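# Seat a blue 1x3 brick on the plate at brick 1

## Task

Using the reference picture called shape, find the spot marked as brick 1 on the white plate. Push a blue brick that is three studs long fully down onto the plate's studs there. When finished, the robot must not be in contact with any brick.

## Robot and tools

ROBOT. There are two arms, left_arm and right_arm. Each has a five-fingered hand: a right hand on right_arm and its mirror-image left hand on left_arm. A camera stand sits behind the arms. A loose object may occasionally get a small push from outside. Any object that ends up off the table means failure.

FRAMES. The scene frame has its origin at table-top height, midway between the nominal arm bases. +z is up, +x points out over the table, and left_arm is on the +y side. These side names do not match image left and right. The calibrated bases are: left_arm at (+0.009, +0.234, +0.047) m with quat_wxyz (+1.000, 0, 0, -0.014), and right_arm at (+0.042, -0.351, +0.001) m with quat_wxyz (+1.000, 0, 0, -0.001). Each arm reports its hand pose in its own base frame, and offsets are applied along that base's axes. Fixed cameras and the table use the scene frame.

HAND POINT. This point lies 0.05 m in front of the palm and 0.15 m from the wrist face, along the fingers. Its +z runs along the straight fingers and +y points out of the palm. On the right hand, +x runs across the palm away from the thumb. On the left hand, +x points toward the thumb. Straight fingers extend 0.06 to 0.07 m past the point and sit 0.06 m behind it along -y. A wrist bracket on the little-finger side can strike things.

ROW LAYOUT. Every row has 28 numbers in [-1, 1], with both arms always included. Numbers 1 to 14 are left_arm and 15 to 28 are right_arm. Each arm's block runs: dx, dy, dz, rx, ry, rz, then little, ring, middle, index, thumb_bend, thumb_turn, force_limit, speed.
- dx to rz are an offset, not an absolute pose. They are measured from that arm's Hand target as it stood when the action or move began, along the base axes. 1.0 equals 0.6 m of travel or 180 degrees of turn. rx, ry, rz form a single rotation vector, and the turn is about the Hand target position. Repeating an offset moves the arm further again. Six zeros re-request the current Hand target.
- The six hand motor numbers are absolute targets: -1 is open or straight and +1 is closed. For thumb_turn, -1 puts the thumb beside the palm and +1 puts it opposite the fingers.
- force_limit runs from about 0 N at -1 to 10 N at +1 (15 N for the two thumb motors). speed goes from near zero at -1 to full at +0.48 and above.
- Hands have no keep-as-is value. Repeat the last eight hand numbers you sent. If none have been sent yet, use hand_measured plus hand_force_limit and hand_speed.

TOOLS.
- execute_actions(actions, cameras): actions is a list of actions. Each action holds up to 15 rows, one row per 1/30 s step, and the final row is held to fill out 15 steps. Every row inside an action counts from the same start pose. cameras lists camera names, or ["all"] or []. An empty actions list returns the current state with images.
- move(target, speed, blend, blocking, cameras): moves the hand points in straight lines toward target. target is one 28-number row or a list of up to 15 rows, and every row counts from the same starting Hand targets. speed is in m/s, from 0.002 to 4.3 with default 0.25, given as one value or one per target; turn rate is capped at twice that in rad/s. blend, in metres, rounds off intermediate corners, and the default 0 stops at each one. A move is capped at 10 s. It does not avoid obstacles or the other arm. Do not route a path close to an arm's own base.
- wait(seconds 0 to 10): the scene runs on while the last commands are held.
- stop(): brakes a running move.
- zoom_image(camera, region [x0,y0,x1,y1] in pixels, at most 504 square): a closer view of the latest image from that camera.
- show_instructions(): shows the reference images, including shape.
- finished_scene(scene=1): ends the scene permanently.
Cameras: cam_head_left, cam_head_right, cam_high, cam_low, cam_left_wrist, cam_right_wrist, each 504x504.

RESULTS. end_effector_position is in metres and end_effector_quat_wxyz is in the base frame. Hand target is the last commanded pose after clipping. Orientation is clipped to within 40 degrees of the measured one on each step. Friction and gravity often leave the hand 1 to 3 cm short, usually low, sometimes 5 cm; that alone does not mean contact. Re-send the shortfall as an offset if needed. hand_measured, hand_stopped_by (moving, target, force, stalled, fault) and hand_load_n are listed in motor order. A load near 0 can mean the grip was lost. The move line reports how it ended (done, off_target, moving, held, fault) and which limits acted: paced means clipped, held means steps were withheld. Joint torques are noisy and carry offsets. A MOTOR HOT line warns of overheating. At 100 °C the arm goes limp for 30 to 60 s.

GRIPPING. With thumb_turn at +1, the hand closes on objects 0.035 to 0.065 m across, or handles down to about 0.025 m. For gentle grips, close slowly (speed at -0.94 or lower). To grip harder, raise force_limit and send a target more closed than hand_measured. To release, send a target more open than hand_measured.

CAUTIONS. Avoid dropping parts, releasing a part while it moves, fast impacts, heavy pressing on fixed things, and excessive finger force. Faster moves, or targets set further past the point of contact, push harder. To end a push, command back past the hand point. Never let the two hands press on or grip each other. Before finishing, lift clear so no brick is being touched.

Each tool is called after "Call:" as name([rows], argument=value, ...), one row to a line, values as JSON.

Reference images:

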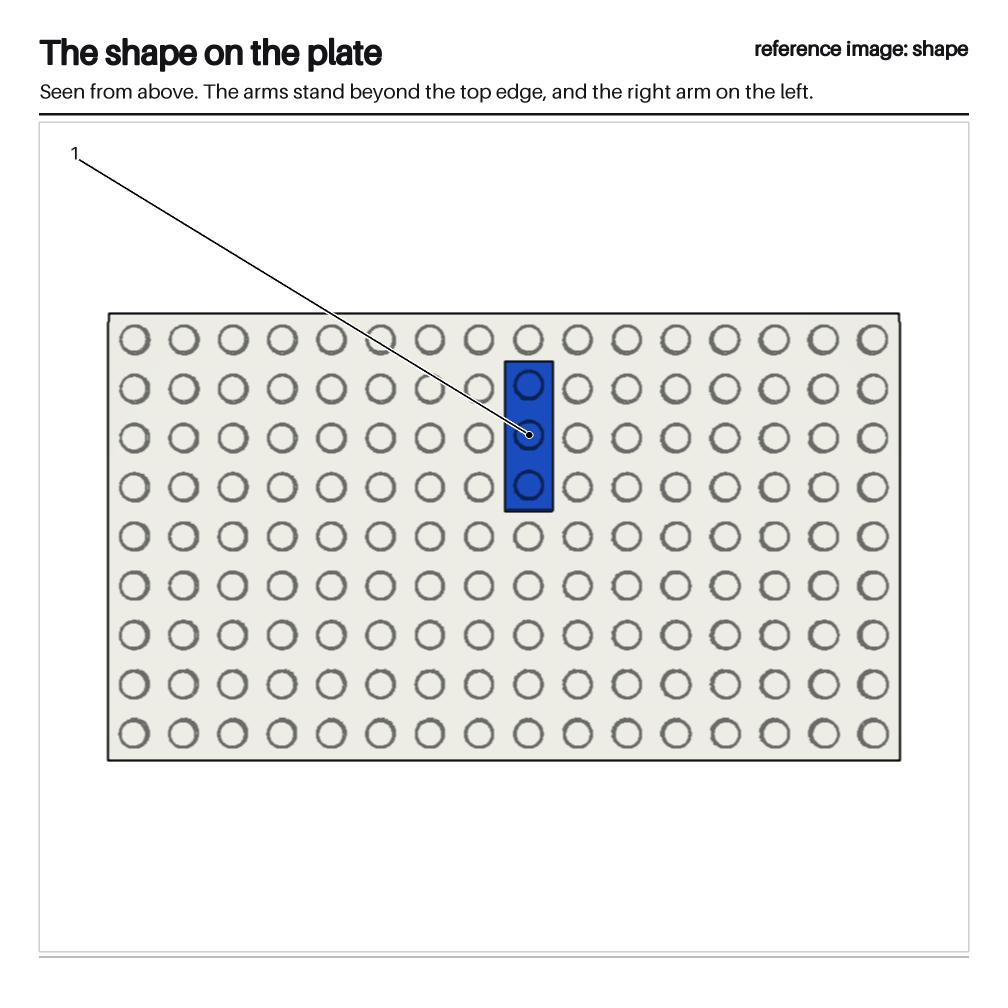

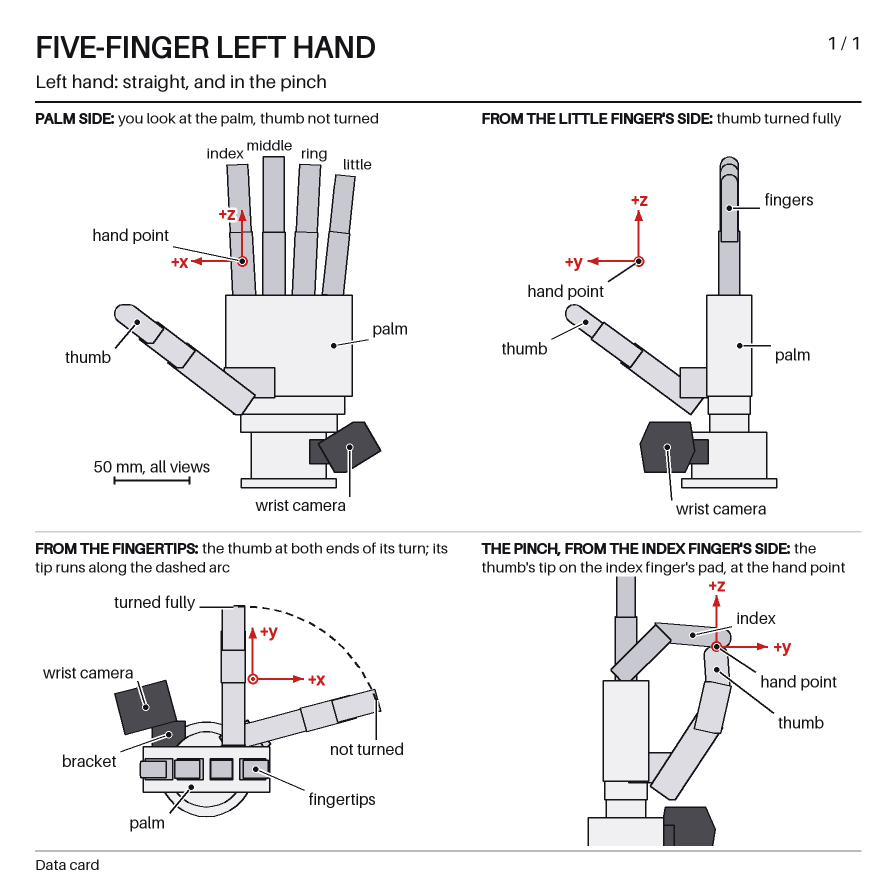

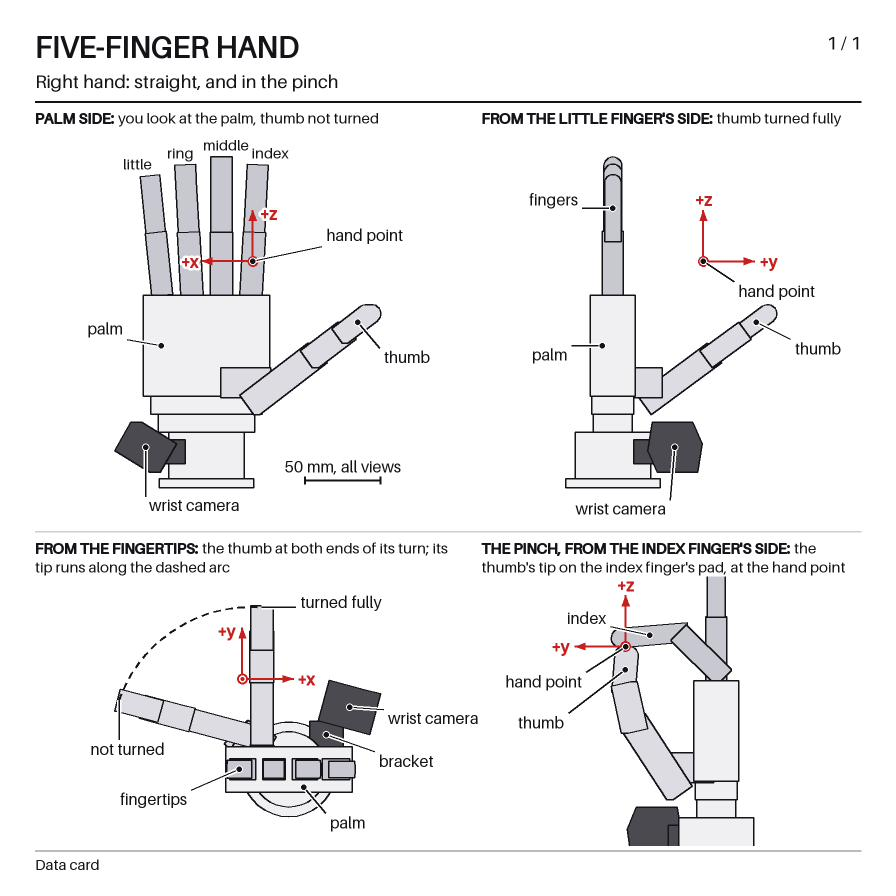

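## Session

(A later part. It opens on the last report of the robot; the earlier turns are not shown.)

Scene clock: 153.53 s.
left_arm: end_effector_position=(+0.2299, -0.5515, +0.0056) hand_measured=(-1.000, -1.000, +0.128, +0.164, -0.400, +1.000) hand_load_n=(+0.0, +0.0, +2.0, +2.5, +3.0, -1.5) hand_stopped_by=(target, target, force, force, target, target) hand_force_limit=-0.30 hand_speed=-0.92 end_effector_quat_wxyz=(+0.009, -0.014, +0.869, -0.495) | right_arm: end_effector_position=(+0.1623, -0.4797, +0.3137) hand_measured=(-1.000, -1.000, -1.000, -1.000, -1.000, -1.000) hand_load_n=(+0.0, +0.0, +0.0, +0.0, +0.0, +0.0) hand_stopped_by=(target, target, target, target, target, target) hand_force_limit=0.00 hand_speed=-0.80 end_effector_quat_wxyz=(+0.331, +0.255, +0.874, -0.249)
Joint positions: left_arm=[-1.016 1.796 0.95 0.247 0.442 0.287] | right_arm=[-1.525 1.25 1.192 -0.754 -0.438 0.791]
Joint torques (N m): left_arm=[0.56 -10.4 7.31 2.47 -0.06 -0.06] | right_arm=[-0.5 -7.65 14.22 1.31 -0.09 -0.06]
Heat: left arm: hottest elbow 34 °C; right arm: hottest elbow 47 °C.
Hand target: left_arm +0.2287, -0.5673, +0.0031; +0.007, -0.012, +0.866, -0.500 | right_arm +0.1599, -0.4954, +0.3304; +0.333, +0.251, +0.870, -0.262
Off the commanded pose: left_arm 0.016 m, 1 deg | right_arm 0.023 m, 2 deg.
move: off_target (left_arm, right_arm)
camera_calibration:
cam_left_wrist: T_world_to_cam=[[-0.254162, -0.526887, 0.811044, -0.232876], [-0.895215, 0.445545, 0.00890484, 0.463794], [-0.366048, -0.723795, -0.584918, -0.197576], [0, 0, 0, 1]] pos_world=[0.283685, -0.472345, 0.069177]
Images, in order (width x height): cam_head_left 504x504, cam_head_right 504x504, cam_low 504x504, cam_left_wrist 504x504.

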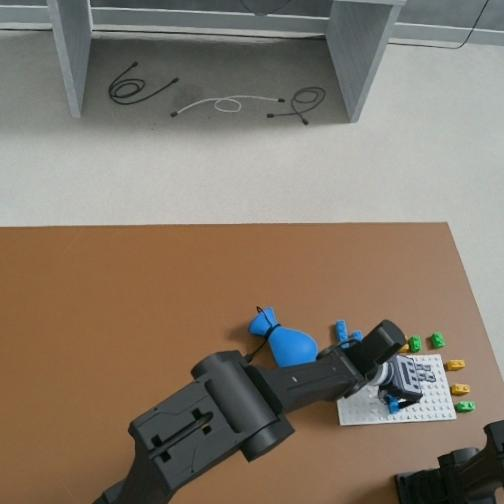

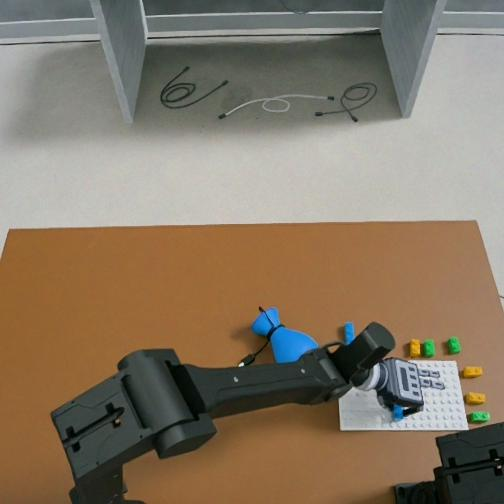

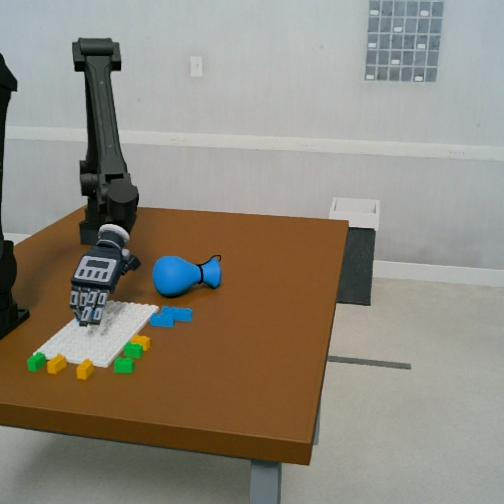

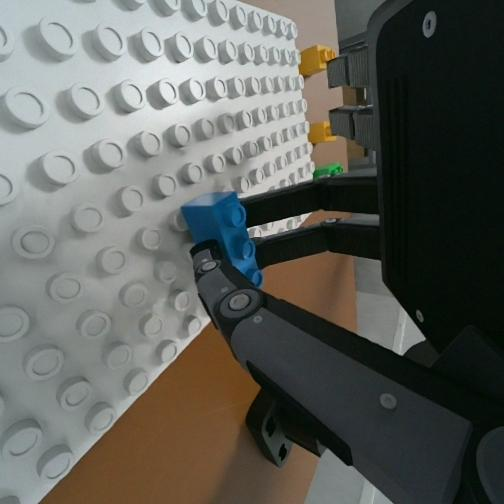

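Call:
move([
  [0.0335,0.0282,0.0333,0,0,0,-1,-1,0.25,0.25,-0.4,1,-0.3,-0.92,0,0,0,0,0,0,-1,-1,-1,-1,-1,-1,0.0,-0.8],
  [0.0,0.0,0.0083,0,0,0,-1,-1,0.25,0.25,-0.4,1,-0.3,-0.92,0,0,0,0,0,0,-1,-1,-1,-1,-1,-1,0.0,-0.8],
], speed=0.1, cameras=["cam_head_left", "cam_head_right", "cam_low", "cam_left_wrist"])

Call:
zoom_image(camera="cam_left_wrist", region=[140, 140, 290, 290])

Call:
zoom_image(camera="cam_head_left", region=[380, 385, 430, 427])

Call:
zoom_image(camera="cam_head_right", region=[380, 390, 430, 432])

Call:
zoom_image(camera="cam_left_wrist", region=[90, 200, 210, 350])

Scene clock: 156.97 s.
left_arm: end_effector_position=(+0.2279, -0.5499, +0.0062) hand_measured=(-1.000, -1.000, +0.128, +0.164, -0.400, +1.000) hand_load_n=(+0.0, +0.0, +1.5, +2.5, +3.5, -1.5) hand_stopped_by=(target, target, force, force, target, target) hand_force_limit=-0.30 hand_speed=-0.92 end_effector_quat_wxyz=(+0.006, -0.014, +0.871, -0.491) | right_arm: end_effector_position=(+0.1623, -0.4797, +0.3137) hand_measured=(-1.000, -1.000, -1.000, -1.000, -1.000, -1.000) hand_load_n=(+0.0, +0.0, +0.0, +0.0, +0.0, +0.0) hand_stopped_by=(target, target, target, target, target, target) hand_force_limit=0.00 hand_speed=-0.80 end_effector_quat_wxyz=(+0.331, +0.255, +0.874, -0.249)
Joint positions: left_arm=[-1.018 1.791 0.951 0.23 0.442 0.287] | right_arm=[-1.525 1.25 1.192 -0.754 -0.438 0.791]
Joint torques (N m): left_arm=[0.5 -11.05 7.36 2.74 -0.03 -0.06] | right_arm=[-0.5 -7.65 14.13 1.42 -0.1 -0.07]
Heat: left arm: hottest elbow 34 °C; right arm: hottest elbow 47 °C.
Hand target: left_arm +0.2287, -0.5674, +0.0081; +0.007, -0.012, +0.866, -0.500 | right_arm +0.1599, -0.4954, +0.3304; +0.333, +0.251, +0.870, -0.262
Off the commanded pose: left_arm 0.018 m, 1 deg | right_arm 0.023 m, 2 deg.
move: off_target (left_arm, right_arm)
camera_calibration:
cam_left_wrist: T_world_to_cam=[[-0.250586, -0.534275, 0.807315, -0.23777], [-0.894502, 0.446702, 0.017975, 0.46167], [-0.370233, -0.717641, -0.589847, -0.192563], [0, 0, 0, 1]] pos_world=[0.28209, -0.471454, 0.0700741]
Images, in order (width x height): cam_head_left 504x504, cam_head_right 504x504, cam_low 504x504, cam_left_wrist 504x504.

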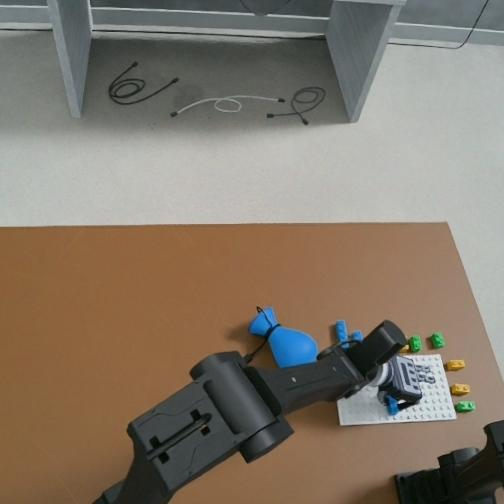

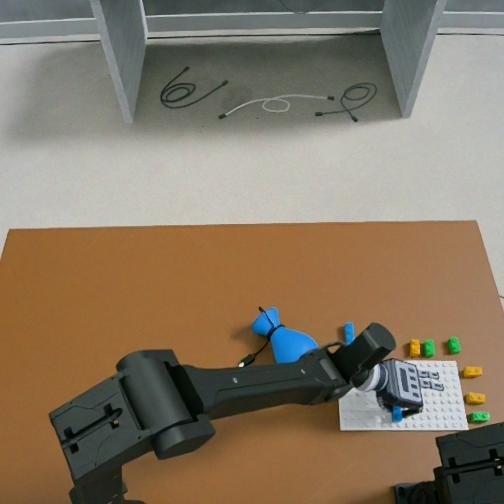

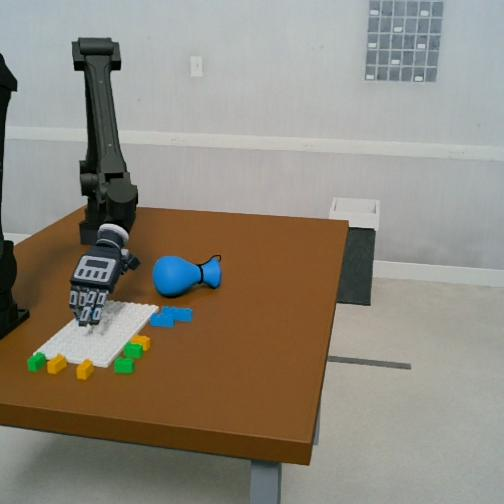

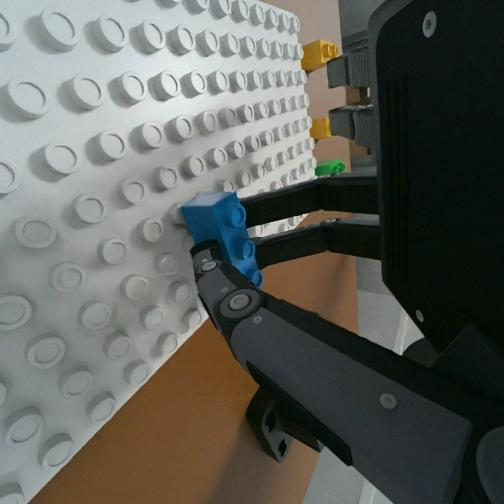

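Scaled by 3.360 from the camera's 504x504 image, which has a finer 720x720 frame.

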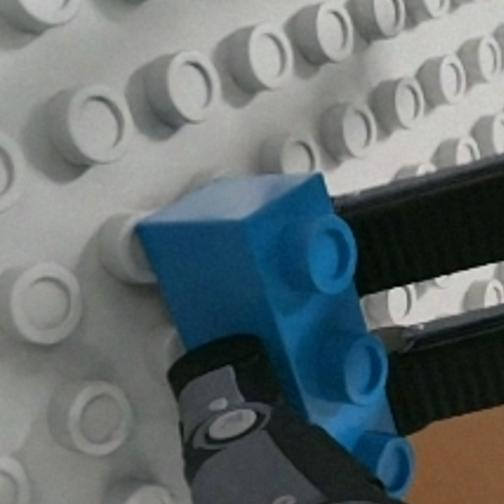

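Scaled by 10.080 from the camera's 504x504 image, which has a finer 720x720 frame.

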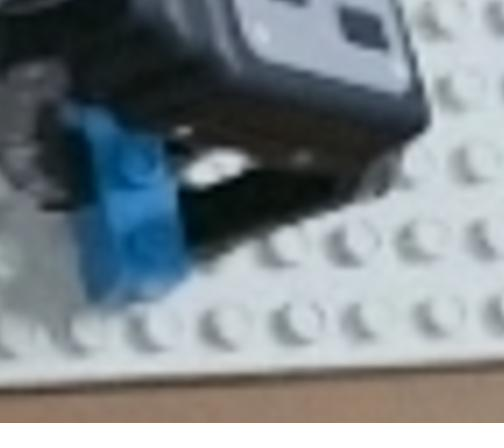

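Scaled by 10.080 from the camera's 504x504 image, which has a finer 720x720 frame.

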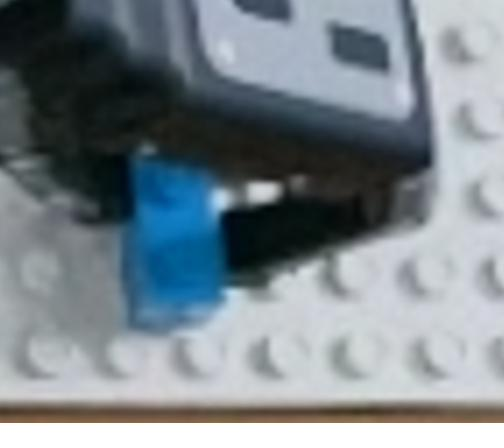

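Scaled by 3.360 from the camera's 504x504 image, which has a finer 720x720 frame.

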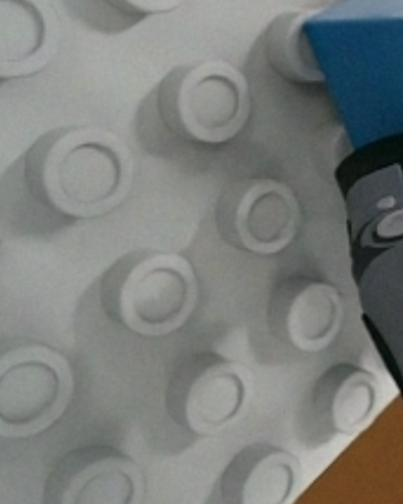

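Call:
move([
  [0.0337,0.048,0.0532,0,0,0,-1,-1,0.25,0.25,-0.4,1,-0.3,-0.92,0,0,0,0,0,0,-1,-1,-1,-1,-1,-1,0.0,-0.8],
  [-0.0032,0.006,0.0032,0,0,0,-1,-1,0.25,0.25,-0.4,1,-0.3,-0.92,0,0,0,0,0,0,-1,-1,-1,-1,-1,-1,0.0,-0.8],
], speed=0.1, cameras=["cam_head_left", "cam_head_right", "cam_low", "cam_left_wrist"])

Call:
zoom_image(camera="cam_left_wrist", region=[140, 140, 290, 290])

Call:
zoom_image(camera="cam_head_left", region=[380, 385, 430, 427])

Call:
zoom_image(camera="cam_head_right", region=[380, 390, 430, 432])

Call:
zoom_image(camera="cam_left_wrist", region=[90, 200, 210, 350])

Scene clock: 161.50 s.
left_arm: end_effector_position=(+0.2261, -0.5509, +0.0086) hand_measured=(-1.000, -1.000, +0.128, +0.164, -0.400, +1.000) hand_load_n=(+0.0, -0.5, +2.0, +2.0, +3.5, -1.5) hand_stopped_by=(target, target, force, force, target, target) hand_force_limit=-0.30 hand_speed=-0.92 end_effector_quat_wxyz=(+0.007, -0.011, +0.871, -0.492) | right_arm: end_effector_position=(+0.1623, -0.4797, +0.3137) hand_measured=(-1.000, -1.000, -1.000, -1.000, -1.000, -1.000) hand_load_n=(+0.0, -0.5, +0.0, +0.0, +0.0, +0.0) hand_stopped_by=(target, target, target, target, target, target) hand_force_limit=0.00 hand_speed=-0.80 end_effector_quat_wxyz=(+0.331, +0.255, +0.874, -0.249)
Joint positions: left_arm=[-1.022 1.786 0.951 0.228 0.442 0.289] | right_arm=[-1.525 1.25 1.192 -0.754 -0.438 0.791]
Joint torques (N m): left_arm=[1.03 -11.22 6.68 2.74 -0.02 -0.08] | right_arm=[-0.32 -7.59 14.19 1.31 -0.09 -0.07]
Heat: left arm: hottest elbow 34 °C; right arm: hottest elbow 47 °C.
Hand target: left_arm +0.2267, -0.5638, +0.0100; +0.007, -0.012, +0.866, -0.500 | right_arm +0.1599, -0.4954, +0.3304; +0.333, +0.251, +0.870, -0.262
Off the commanded pose: left_arm 0.013 m, 1 deg | right_arm 0.023 m, 2 deg.
move: off_target (left_arm, right_arm)
camera_calibration:
cam_left_wrist: T_world_to_cam=[[-0.256075, -0.530963, 0.807777, -0.237707], [-0.89236, 0.451118, 0.0136371, 0.462481], [-0.371644, -0.717336, -0.589331, -0.191967], [0, 0, 0, 1]] pos_world=[0.280485, -0.472552, 0.0725751]
Images, in order (width x height): cam_head_left 504x504, cam_head_right 504x504, cam_low 504x504, cam_left_wrist 504x504.

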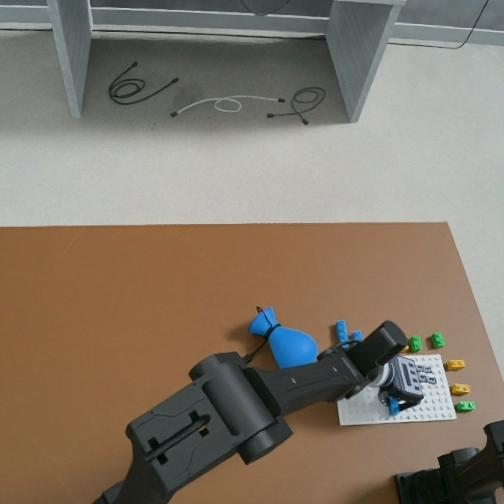

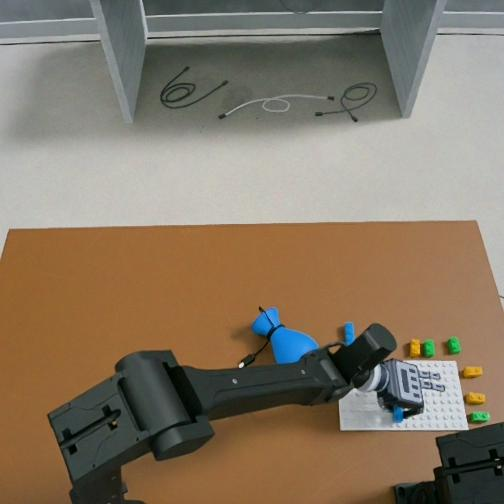

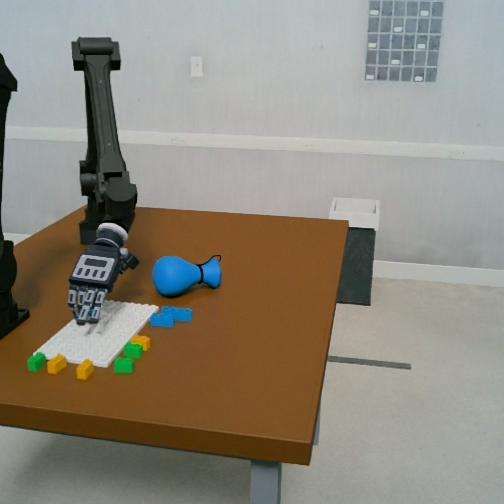

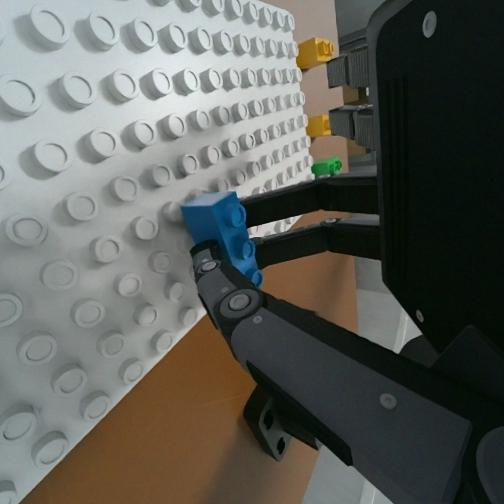

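Scaled by 3.360 from the camera's 504x504 image, which has a finer 720x720 frame.

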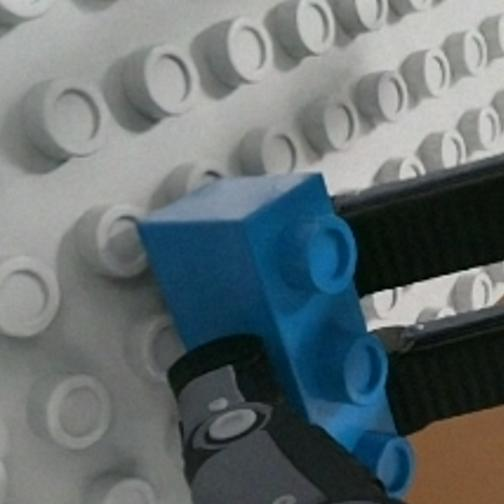

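Scaled by 10.080 from the camera's 504x504 image, which has a finer 720x720 frame.

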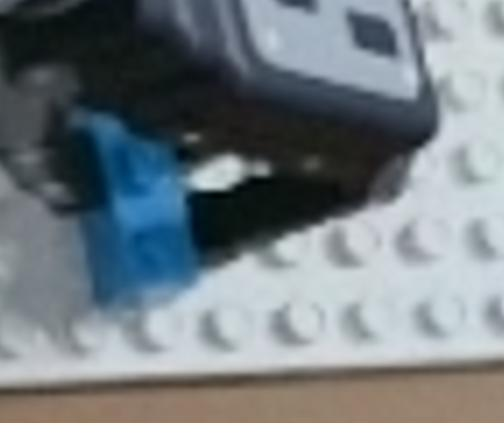

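Scaled by 10.080 from the camera's 504x504 image, which has a finer 720x720 frame.

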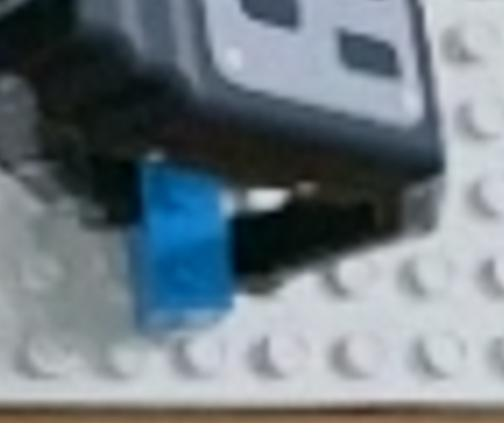

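Scaled by 3.360 from the camera's 504x504 image, which has a finer 720x720 frame.

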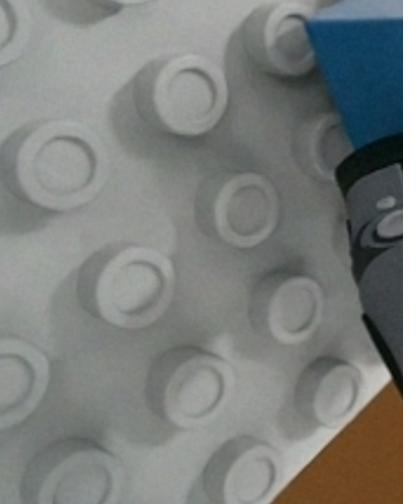

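Call:
move([
  [0.0442,0.032,0.05,0,0,0,-1,-1,0.25,0.25,-0.4,1,-0.3,-0.92,0,0,0,0,0,0,-1,-1,-1,-1,-1,-1,0.0,-0.8],
  [0.0073,-0.01,0.0,0,0,0,-1,-1,0.25,0.25,-0.4,1,-0.3,-0.92,0,0,0,0,0,0,-1,-1,-1,-1,-1,-1,0.0,-0.8],
], speed=0.1, cameras=["cam_head_left", "cam_head_right", "cam_low", "cam_left_wrist"])

Call:
zoom_image(camera="cam_left_wrist", region=[140, 140, 290, 290])

Call:
zoom_image(camera="cam_head_left", region=[380, 385, 430, 427])

Call:
zoom_image(camera="cam_head_right", region=[380, 390, 430, 432])

Call:
zoom_image(camera="cam_left_wrist", region=[90, 200, 210, 350])

Scene clock: 165.13 s.
left_arm: end_effector_position=(+0.2300, -0.5489, +0.0047) hand_measured=(-1.000, -1.000, +0.128, +0.164, -0.400, +1.000) hand_load_n=(+0.0, +0.0, +1.0, +2.5, +3.5, -0.5) hand_stopped_by=(target, target, force, force, target, target) hand_force_limit=-0.30 hand_speed=-0.92 end_effector_quat_wxyz=(+0.006, -0.016, +0.873, -0.487) | right_arm: end_effector_position=(+0.1623, -0.4797, +0.3137) hand_measured=(-1.000, -1.000, -1.000, -1.000, -1.000, -1.000) hand_load_n=(+0.0, +0.0, +0.0, +0.0, +0.0, +0.0) hand_stopped_by=(target, target, target, target, target, target) hand_force_limit=0.00 hand_speed=-0.80 end_effector_quat_wxyz=(+0.331, +0.255, +0.874, -0.249)
Joint positions: left_arm=[-1.014 1.793 0.955 0.219 0.442 0.29] | right_arm=[-1.525 1.25 1.192 -0.754 -0.438 0.791]
Joint torques (N m): left_arm=[0.62 -10.75 7.71 2.85 0.06 -0.06] | right_arm=[-0.44 -7.59 14.22 1.36 -0.08 -0.06]
Heat: left arm: hottest elbow 34 °C; right arm: hottest elbow 47 °C.
Hand target: left_arm +0.2312, -0.5697, +0.0101; +0.007, -0.012, +0.866, -0.500 | right_arm +0.1599, -0.4954, +0.3304; +0.333, +0.251, +0.870, -0.262
Off the commanded pose: left_arm 0.022 m, 2 deg | right_arm 0.023 m, 2 deg.
move: off_target (left_arm, right_arm)
camera_calibration:
cam_left_wrist: T_world_to_cam=[[-0.247983, -0.540962, 0.803657, -0.239805], [-0.895426, 0.444618, 0.0229833, 0.462102], [-0.369753, -0.713915, -0.594649, -0.189907], [0, 0, 0, 1]] pos_world=[0.284092, -0.470762, 0.069172]
Images, in order (width x height): cam_head_left 504x504, cam_head_right 504x504, cam_low 504x504, cam_left_wrist 504x504.

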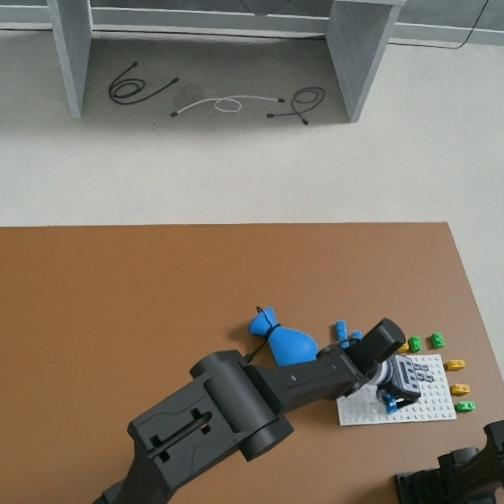

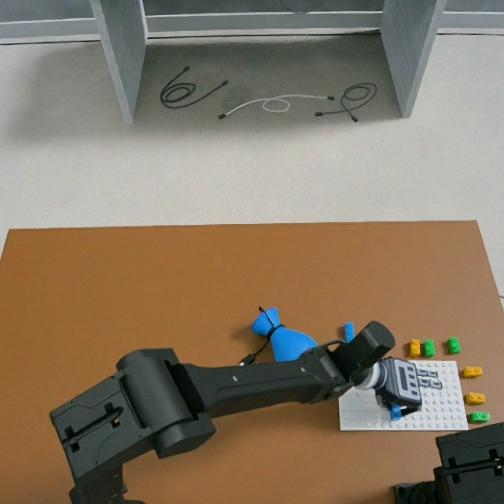

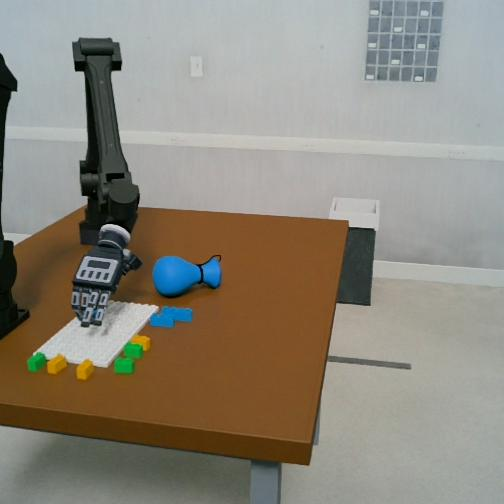

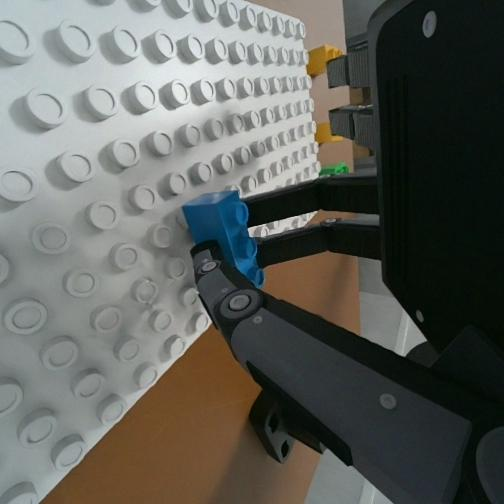

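Scaled by 3.360 from the camera's 504x504 image, which has a finer 720x720 frame.

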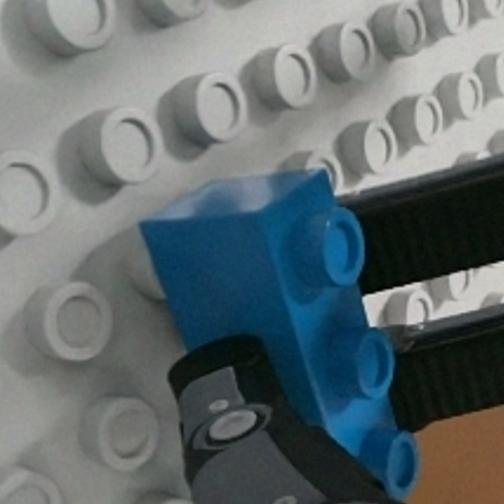

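Scaled by 10.080 from the camera's 504x504 image, which has a finer 720x720 frame.

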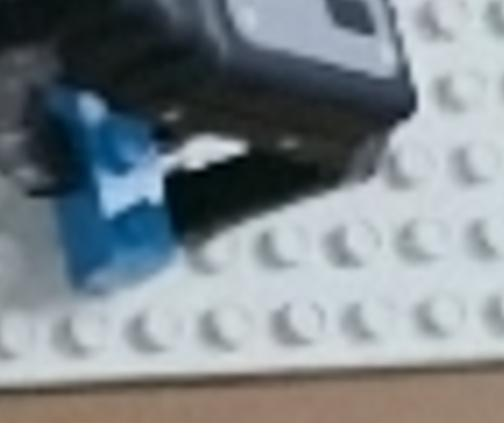

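Scaled by 10.080 from the camera's 504x504 image, which has a finer 720x720 frame.

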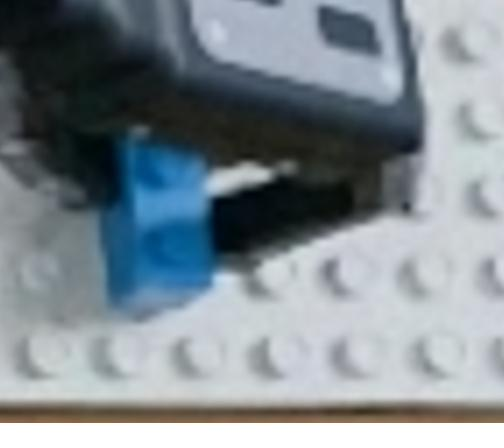

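Scaled by 3.360 from the camera's 504x504 image, which has a finer 720x720 frame.

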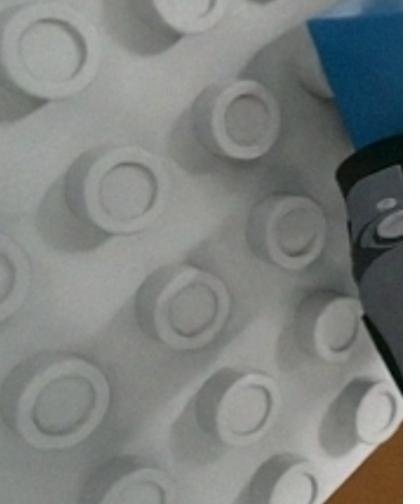

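Call:
move(target=[0.0067,0.0333,0.0667,0,0,0,-1,-1,0.25,0.25,-0.4,1,-0.3,-0.92,0,0,0,0,0,0,-1,-1,-1,-1,-1,-1,0.0,-0.8], speed=0.1, cameras=["cam_head_left", "cam_head_right", "cam_low", "cam_left_wrist"])

Call:
zoom_image(camera="cam_left_wrist", region=[140, 140, 290, 290])

Call:
zoom_image(camera="cam_head_left", region=[380, 375, 440, 427])

Call:
zoom_image(camera="cam_head_right", region=[380, 380, 440, 432])

Call:
zoom_image(camera="cam_low", region=[60, 260, 130, 330])

Scene clock: 167.80 s.
left_arm: end_effector_position=(+0.2246, -0.5460, +0.0403) hand_measured=(-1.000, -1.000, +0.128, +0.164, -0.400, +1.000) hand_load_n=(+0.0, +0.0, +1.5, +2.0, +3.0, -0.5) hand_stopped_by=(target, target, force, force, target, target) hand_force_limit=-0.30 hand_speed=-0.92 end_effector_quat_wxyz=(+0.002, -0.010, +0.869, -0.496) | right_arm: end_effector_position=(+0.1623, -0.4797, +0.3137) hand_measured=(-1.000, -1.000, -1.000, -1.000, -1.000, -1.000) hand_load_n=(+0.0, +0.0, +0.0, +0.0, +0.0, +0.0) hand_stopped_by=(target, target, target, target, target, target) hand_force_limit=0.00 hand_speed=-0.80 end_effector_quat_wxyz=(+0.331, +0.255, +0.874, -0.249)
Joint positions: left_arm=[-1.014 1.714 0.955 0.155 0.46 0.29] | right_arm=[-1.525 1.25 1.192 -0.754 -0.438 0.791]
Joint torques (N m): left_arm=[2.73 -12.98 7.1 1.39 0.27 0.08] | right_arm=[-0.56 -7.65 14.15 1.4 -0.08 -0.07]
Heat: left arm: hottest elbow 34 °C; right arm: hottest elbow 47 °C.
Hand target: left_arm +0.2352, -0.5497, +0.0499; +0.007, -0.012, +0.866, -0.500 | right_arm +0.1599, -0.4954, +0.3304; +0.333, +0.251, +0.870, -0.262
Off the commanded pose: left_arm 0.015 m, 1 deg | right_arm 0.023 m, 2 deg.
move: off_target (left_arm, right_arm)
camera_calibration:
cam_left_wrist: T_world_to_cam=[[-0.255396, -0.5221, 0.813747, -0.256664], [-0.88881, 0.458032, 0.0149191, 0.461378], [-0.380512, -0.719457, -0.581027, -0.16987], [0, 0, 0, 1]] pos_world=[0.279889, -0.467545, 0.103277]
Images, in order (width x height): cam_head_left 504x504, cam_head_right 504x504, cam_low 504x504, cam_left_wrist 504x504.

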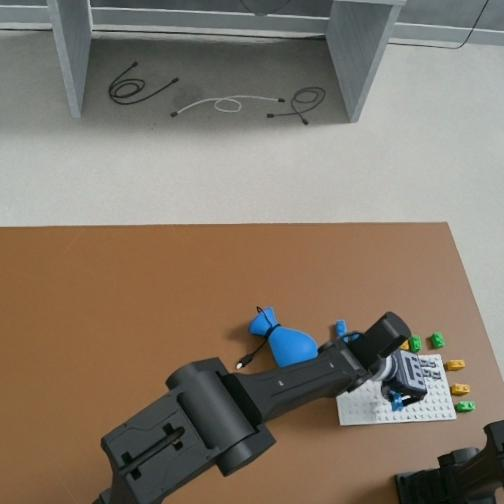

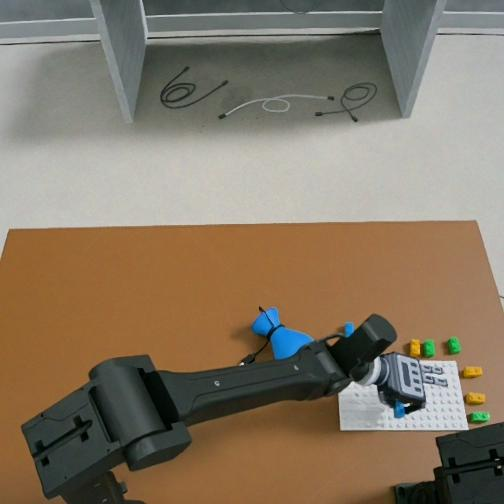

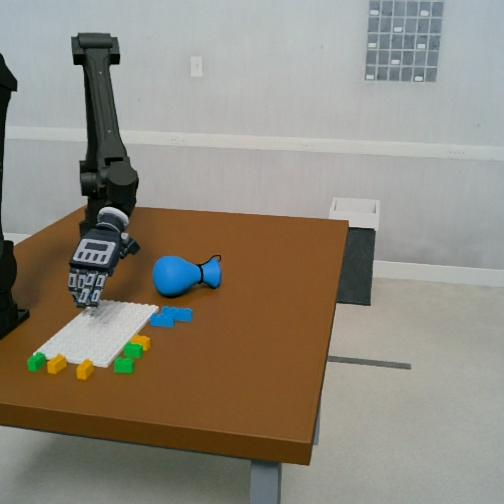

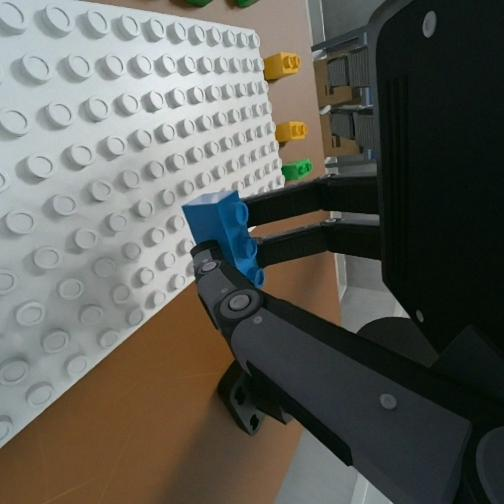

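Scaled by 3.360 from the camera's 504x504 image, which has a finer 720x720 frame.

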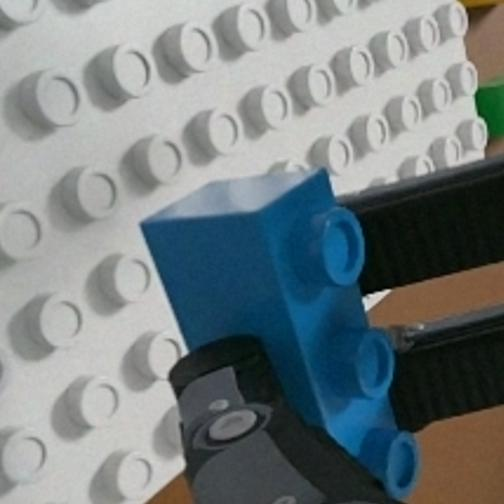

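Scaled by 8.400 from the camera's 504x504 image, which has a finer 720x720 frame.

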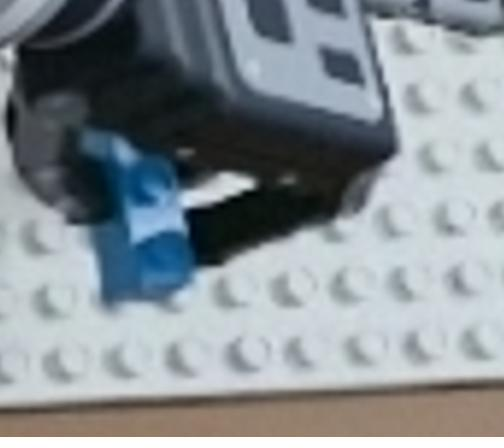

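Scaled by 8.400 from the camera's 504x504 image, which has a finer 720x720 frame.

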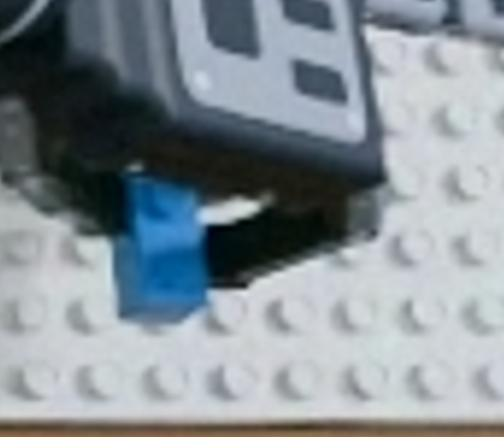

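Scaled by 7.200 from the camera's 504x504 image, which has a finer 720x720 frame.

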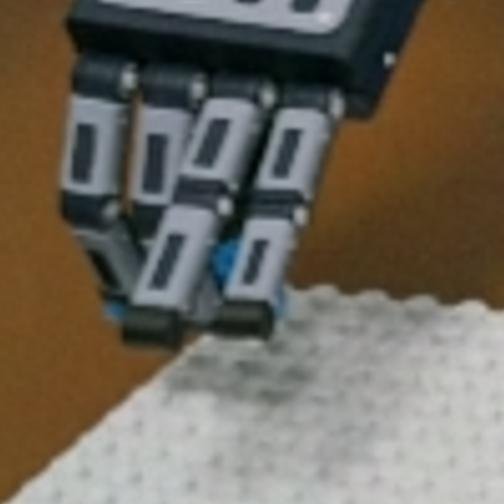

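Call:
move([
  [0.0663,-0.0088,0.0168,0,0,0,-1,-1,0.25,0.25,-0.4,1,-0.3,-0.92,0,0,0,0,0,0,-1,-1,-1,-1,-1,-1,0.0,-0.8],
  [0.0148,-0.0152,0.0152,0,0,0,-1,-1,0.25,0.25,-0.4,1,-0.3,-0.92,0,0,0,0,0,0,-1,-1,-1,-1,-1,-1,0.0,-0.8],
  [-0.0187,-0.0213,-0.0682,0,0,0,-1,-1,0.25,0.25,-0.4,1,-0.3,-0.92,0,0,0,0,0,0,-1,-1,-1,-1,-1,-1,0.0,-0.8],
], speed=0.1, blend=[0.01, 0, 0], cameras=["cam_head_left", "cam_head_right", "cam_low", "cam_left_wrist"])

Call:
zoom_image(camera="cam_left_wrist", region=[140, 140, 290, 290])

Call:
zoom_image(camera="cam_head_left", region=[380, 385, 430, 427])

Call:
zoom_image(camera="cam_head_right", region=[380, 390, 430, 432])

Call:
zoom_image(camera="cam_left_wrist", region=[90, 170, 240, 340])

Scene clock: 173.13 s.
left_arm: end_effector_position=(+0.2305, -0.5568, +0.0155) hand_measured=(-1.000, -1.000, +0.128, +0.164, -0.400, +1.000) hand_load_n=(+0.0, +0.0, +1.0, +2.5, +3.0, -0.5) hand_stopped_by=(target, target, force, force, target, target) hand_force_limit=-0.30 hand_speed=-0.92 end_effector_quat_wxyz=(+0.012, -0.011, +0.867, -0.499) | right_arm: end_effector_position=(+0.1623, -0.4797, +0.3137) hand_measured=(-1.000, -1.000, -1.000, -1.000, -1.000, -1.000) hand_load_n=(+0.0, +0.0, +0.0, +0.0, +0.0, +0.0) hand_stopped_by=(target, target, target, target, target, target) hand_force_limit=0.00 hand_speed=-0.80 end_effector_quat_wxyz=(+0.331, +0.255, +0.874, -0.249)
Joint positions: left_arm=[-1.021 1.784 0.963 0.233 0.439 0.287] | right_arm=[-1.525 1.25 1.192 -0.754 -0.438 0.791]
Joint torques (N m): left_arm=[0.73 -11.69 5.33 2.81 -0.03 -0.07] | right_arm=[-0.32 -7.53 14.13 1.4 -0.09 -0.07]
Heat: left arm: hottest elbow 34 °C; right arm: hottest elbow 47 °C.
Hand target: left_arm +0.2239, -0.5624, +0.0090; +0.007, -0.012, +0.866, -0.500 | right_arm +0.1599, -0.4954, +0.3304; +0.333, +0.251, +0.870, -0.262
Off the commanded pose: left_arm 0.011 m, 1 deg | right_arm 0.023 m, 2 deg.
move: off_target (left_arm, right_arm)
camera_calibration:
cam_left_wrist: T_world_to_cam=[[-0.262157, -0.519186, 0.813462, -0.237357], [-0.894128, 0.447805, -0.00234588, 0.467715], [-0.363054, -0.727954, -0.581614, -0.198583], [0, 0, 0, 1]] pos_world=[0.283876, -0.477237, 0.0786797]
Images, in order (width x height): cam_head_left 504x504, cam_head_right 504x504, cam_low 504x504, cam_left_wrist 504x504.

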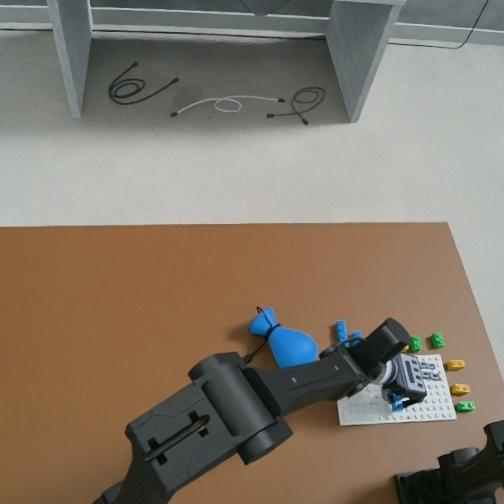

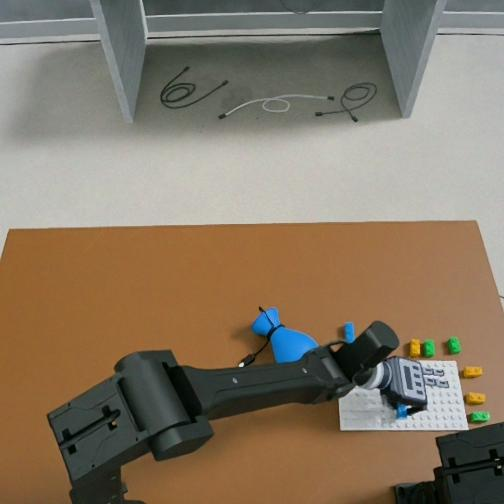

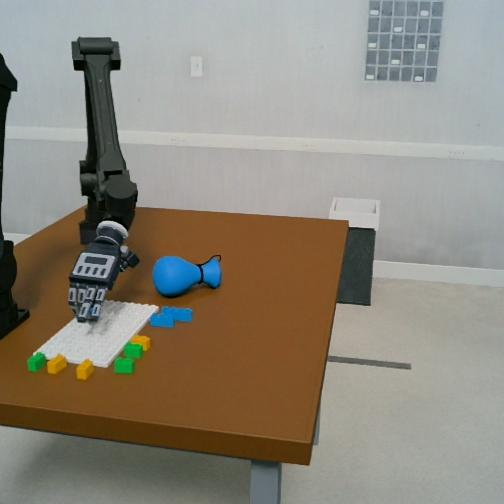

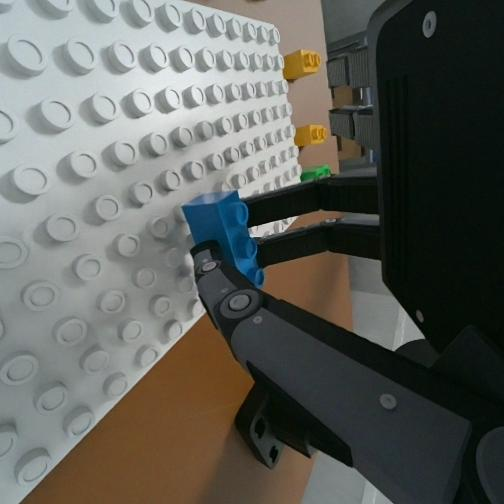

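Scaled by 3.360 from the camera's 504x504 image, which has a finer 720x720 frame.

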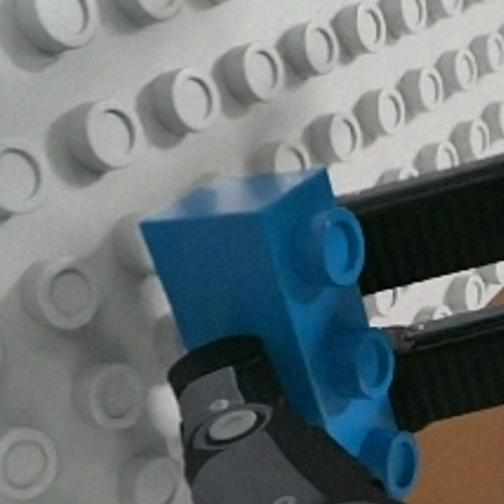

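Scaled by 10.080 from the camera's 504x504 image, which has a finer 720x720 frame.

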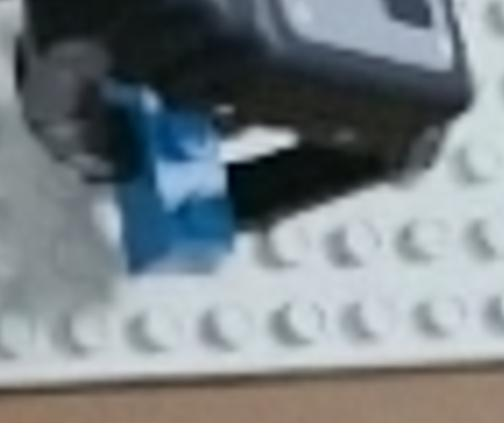

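Scaled by 10.080 from the camera's 504x504 image, which has a finer 720x720 frame.

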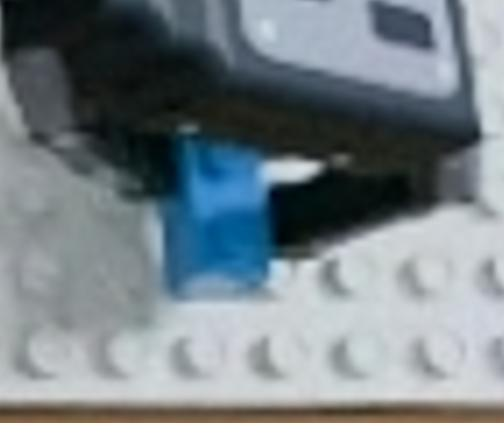

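Scaled by 2.965 from the camera's 504x504 image, which has a finer 720x720 frame.

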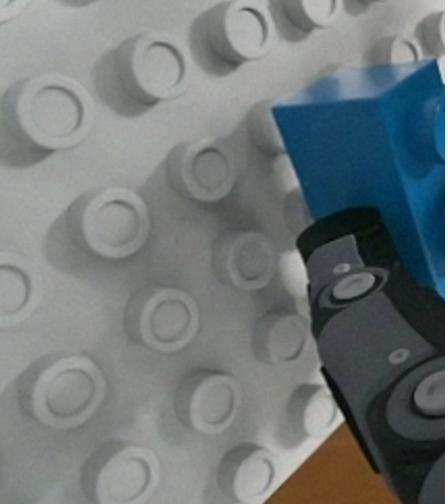

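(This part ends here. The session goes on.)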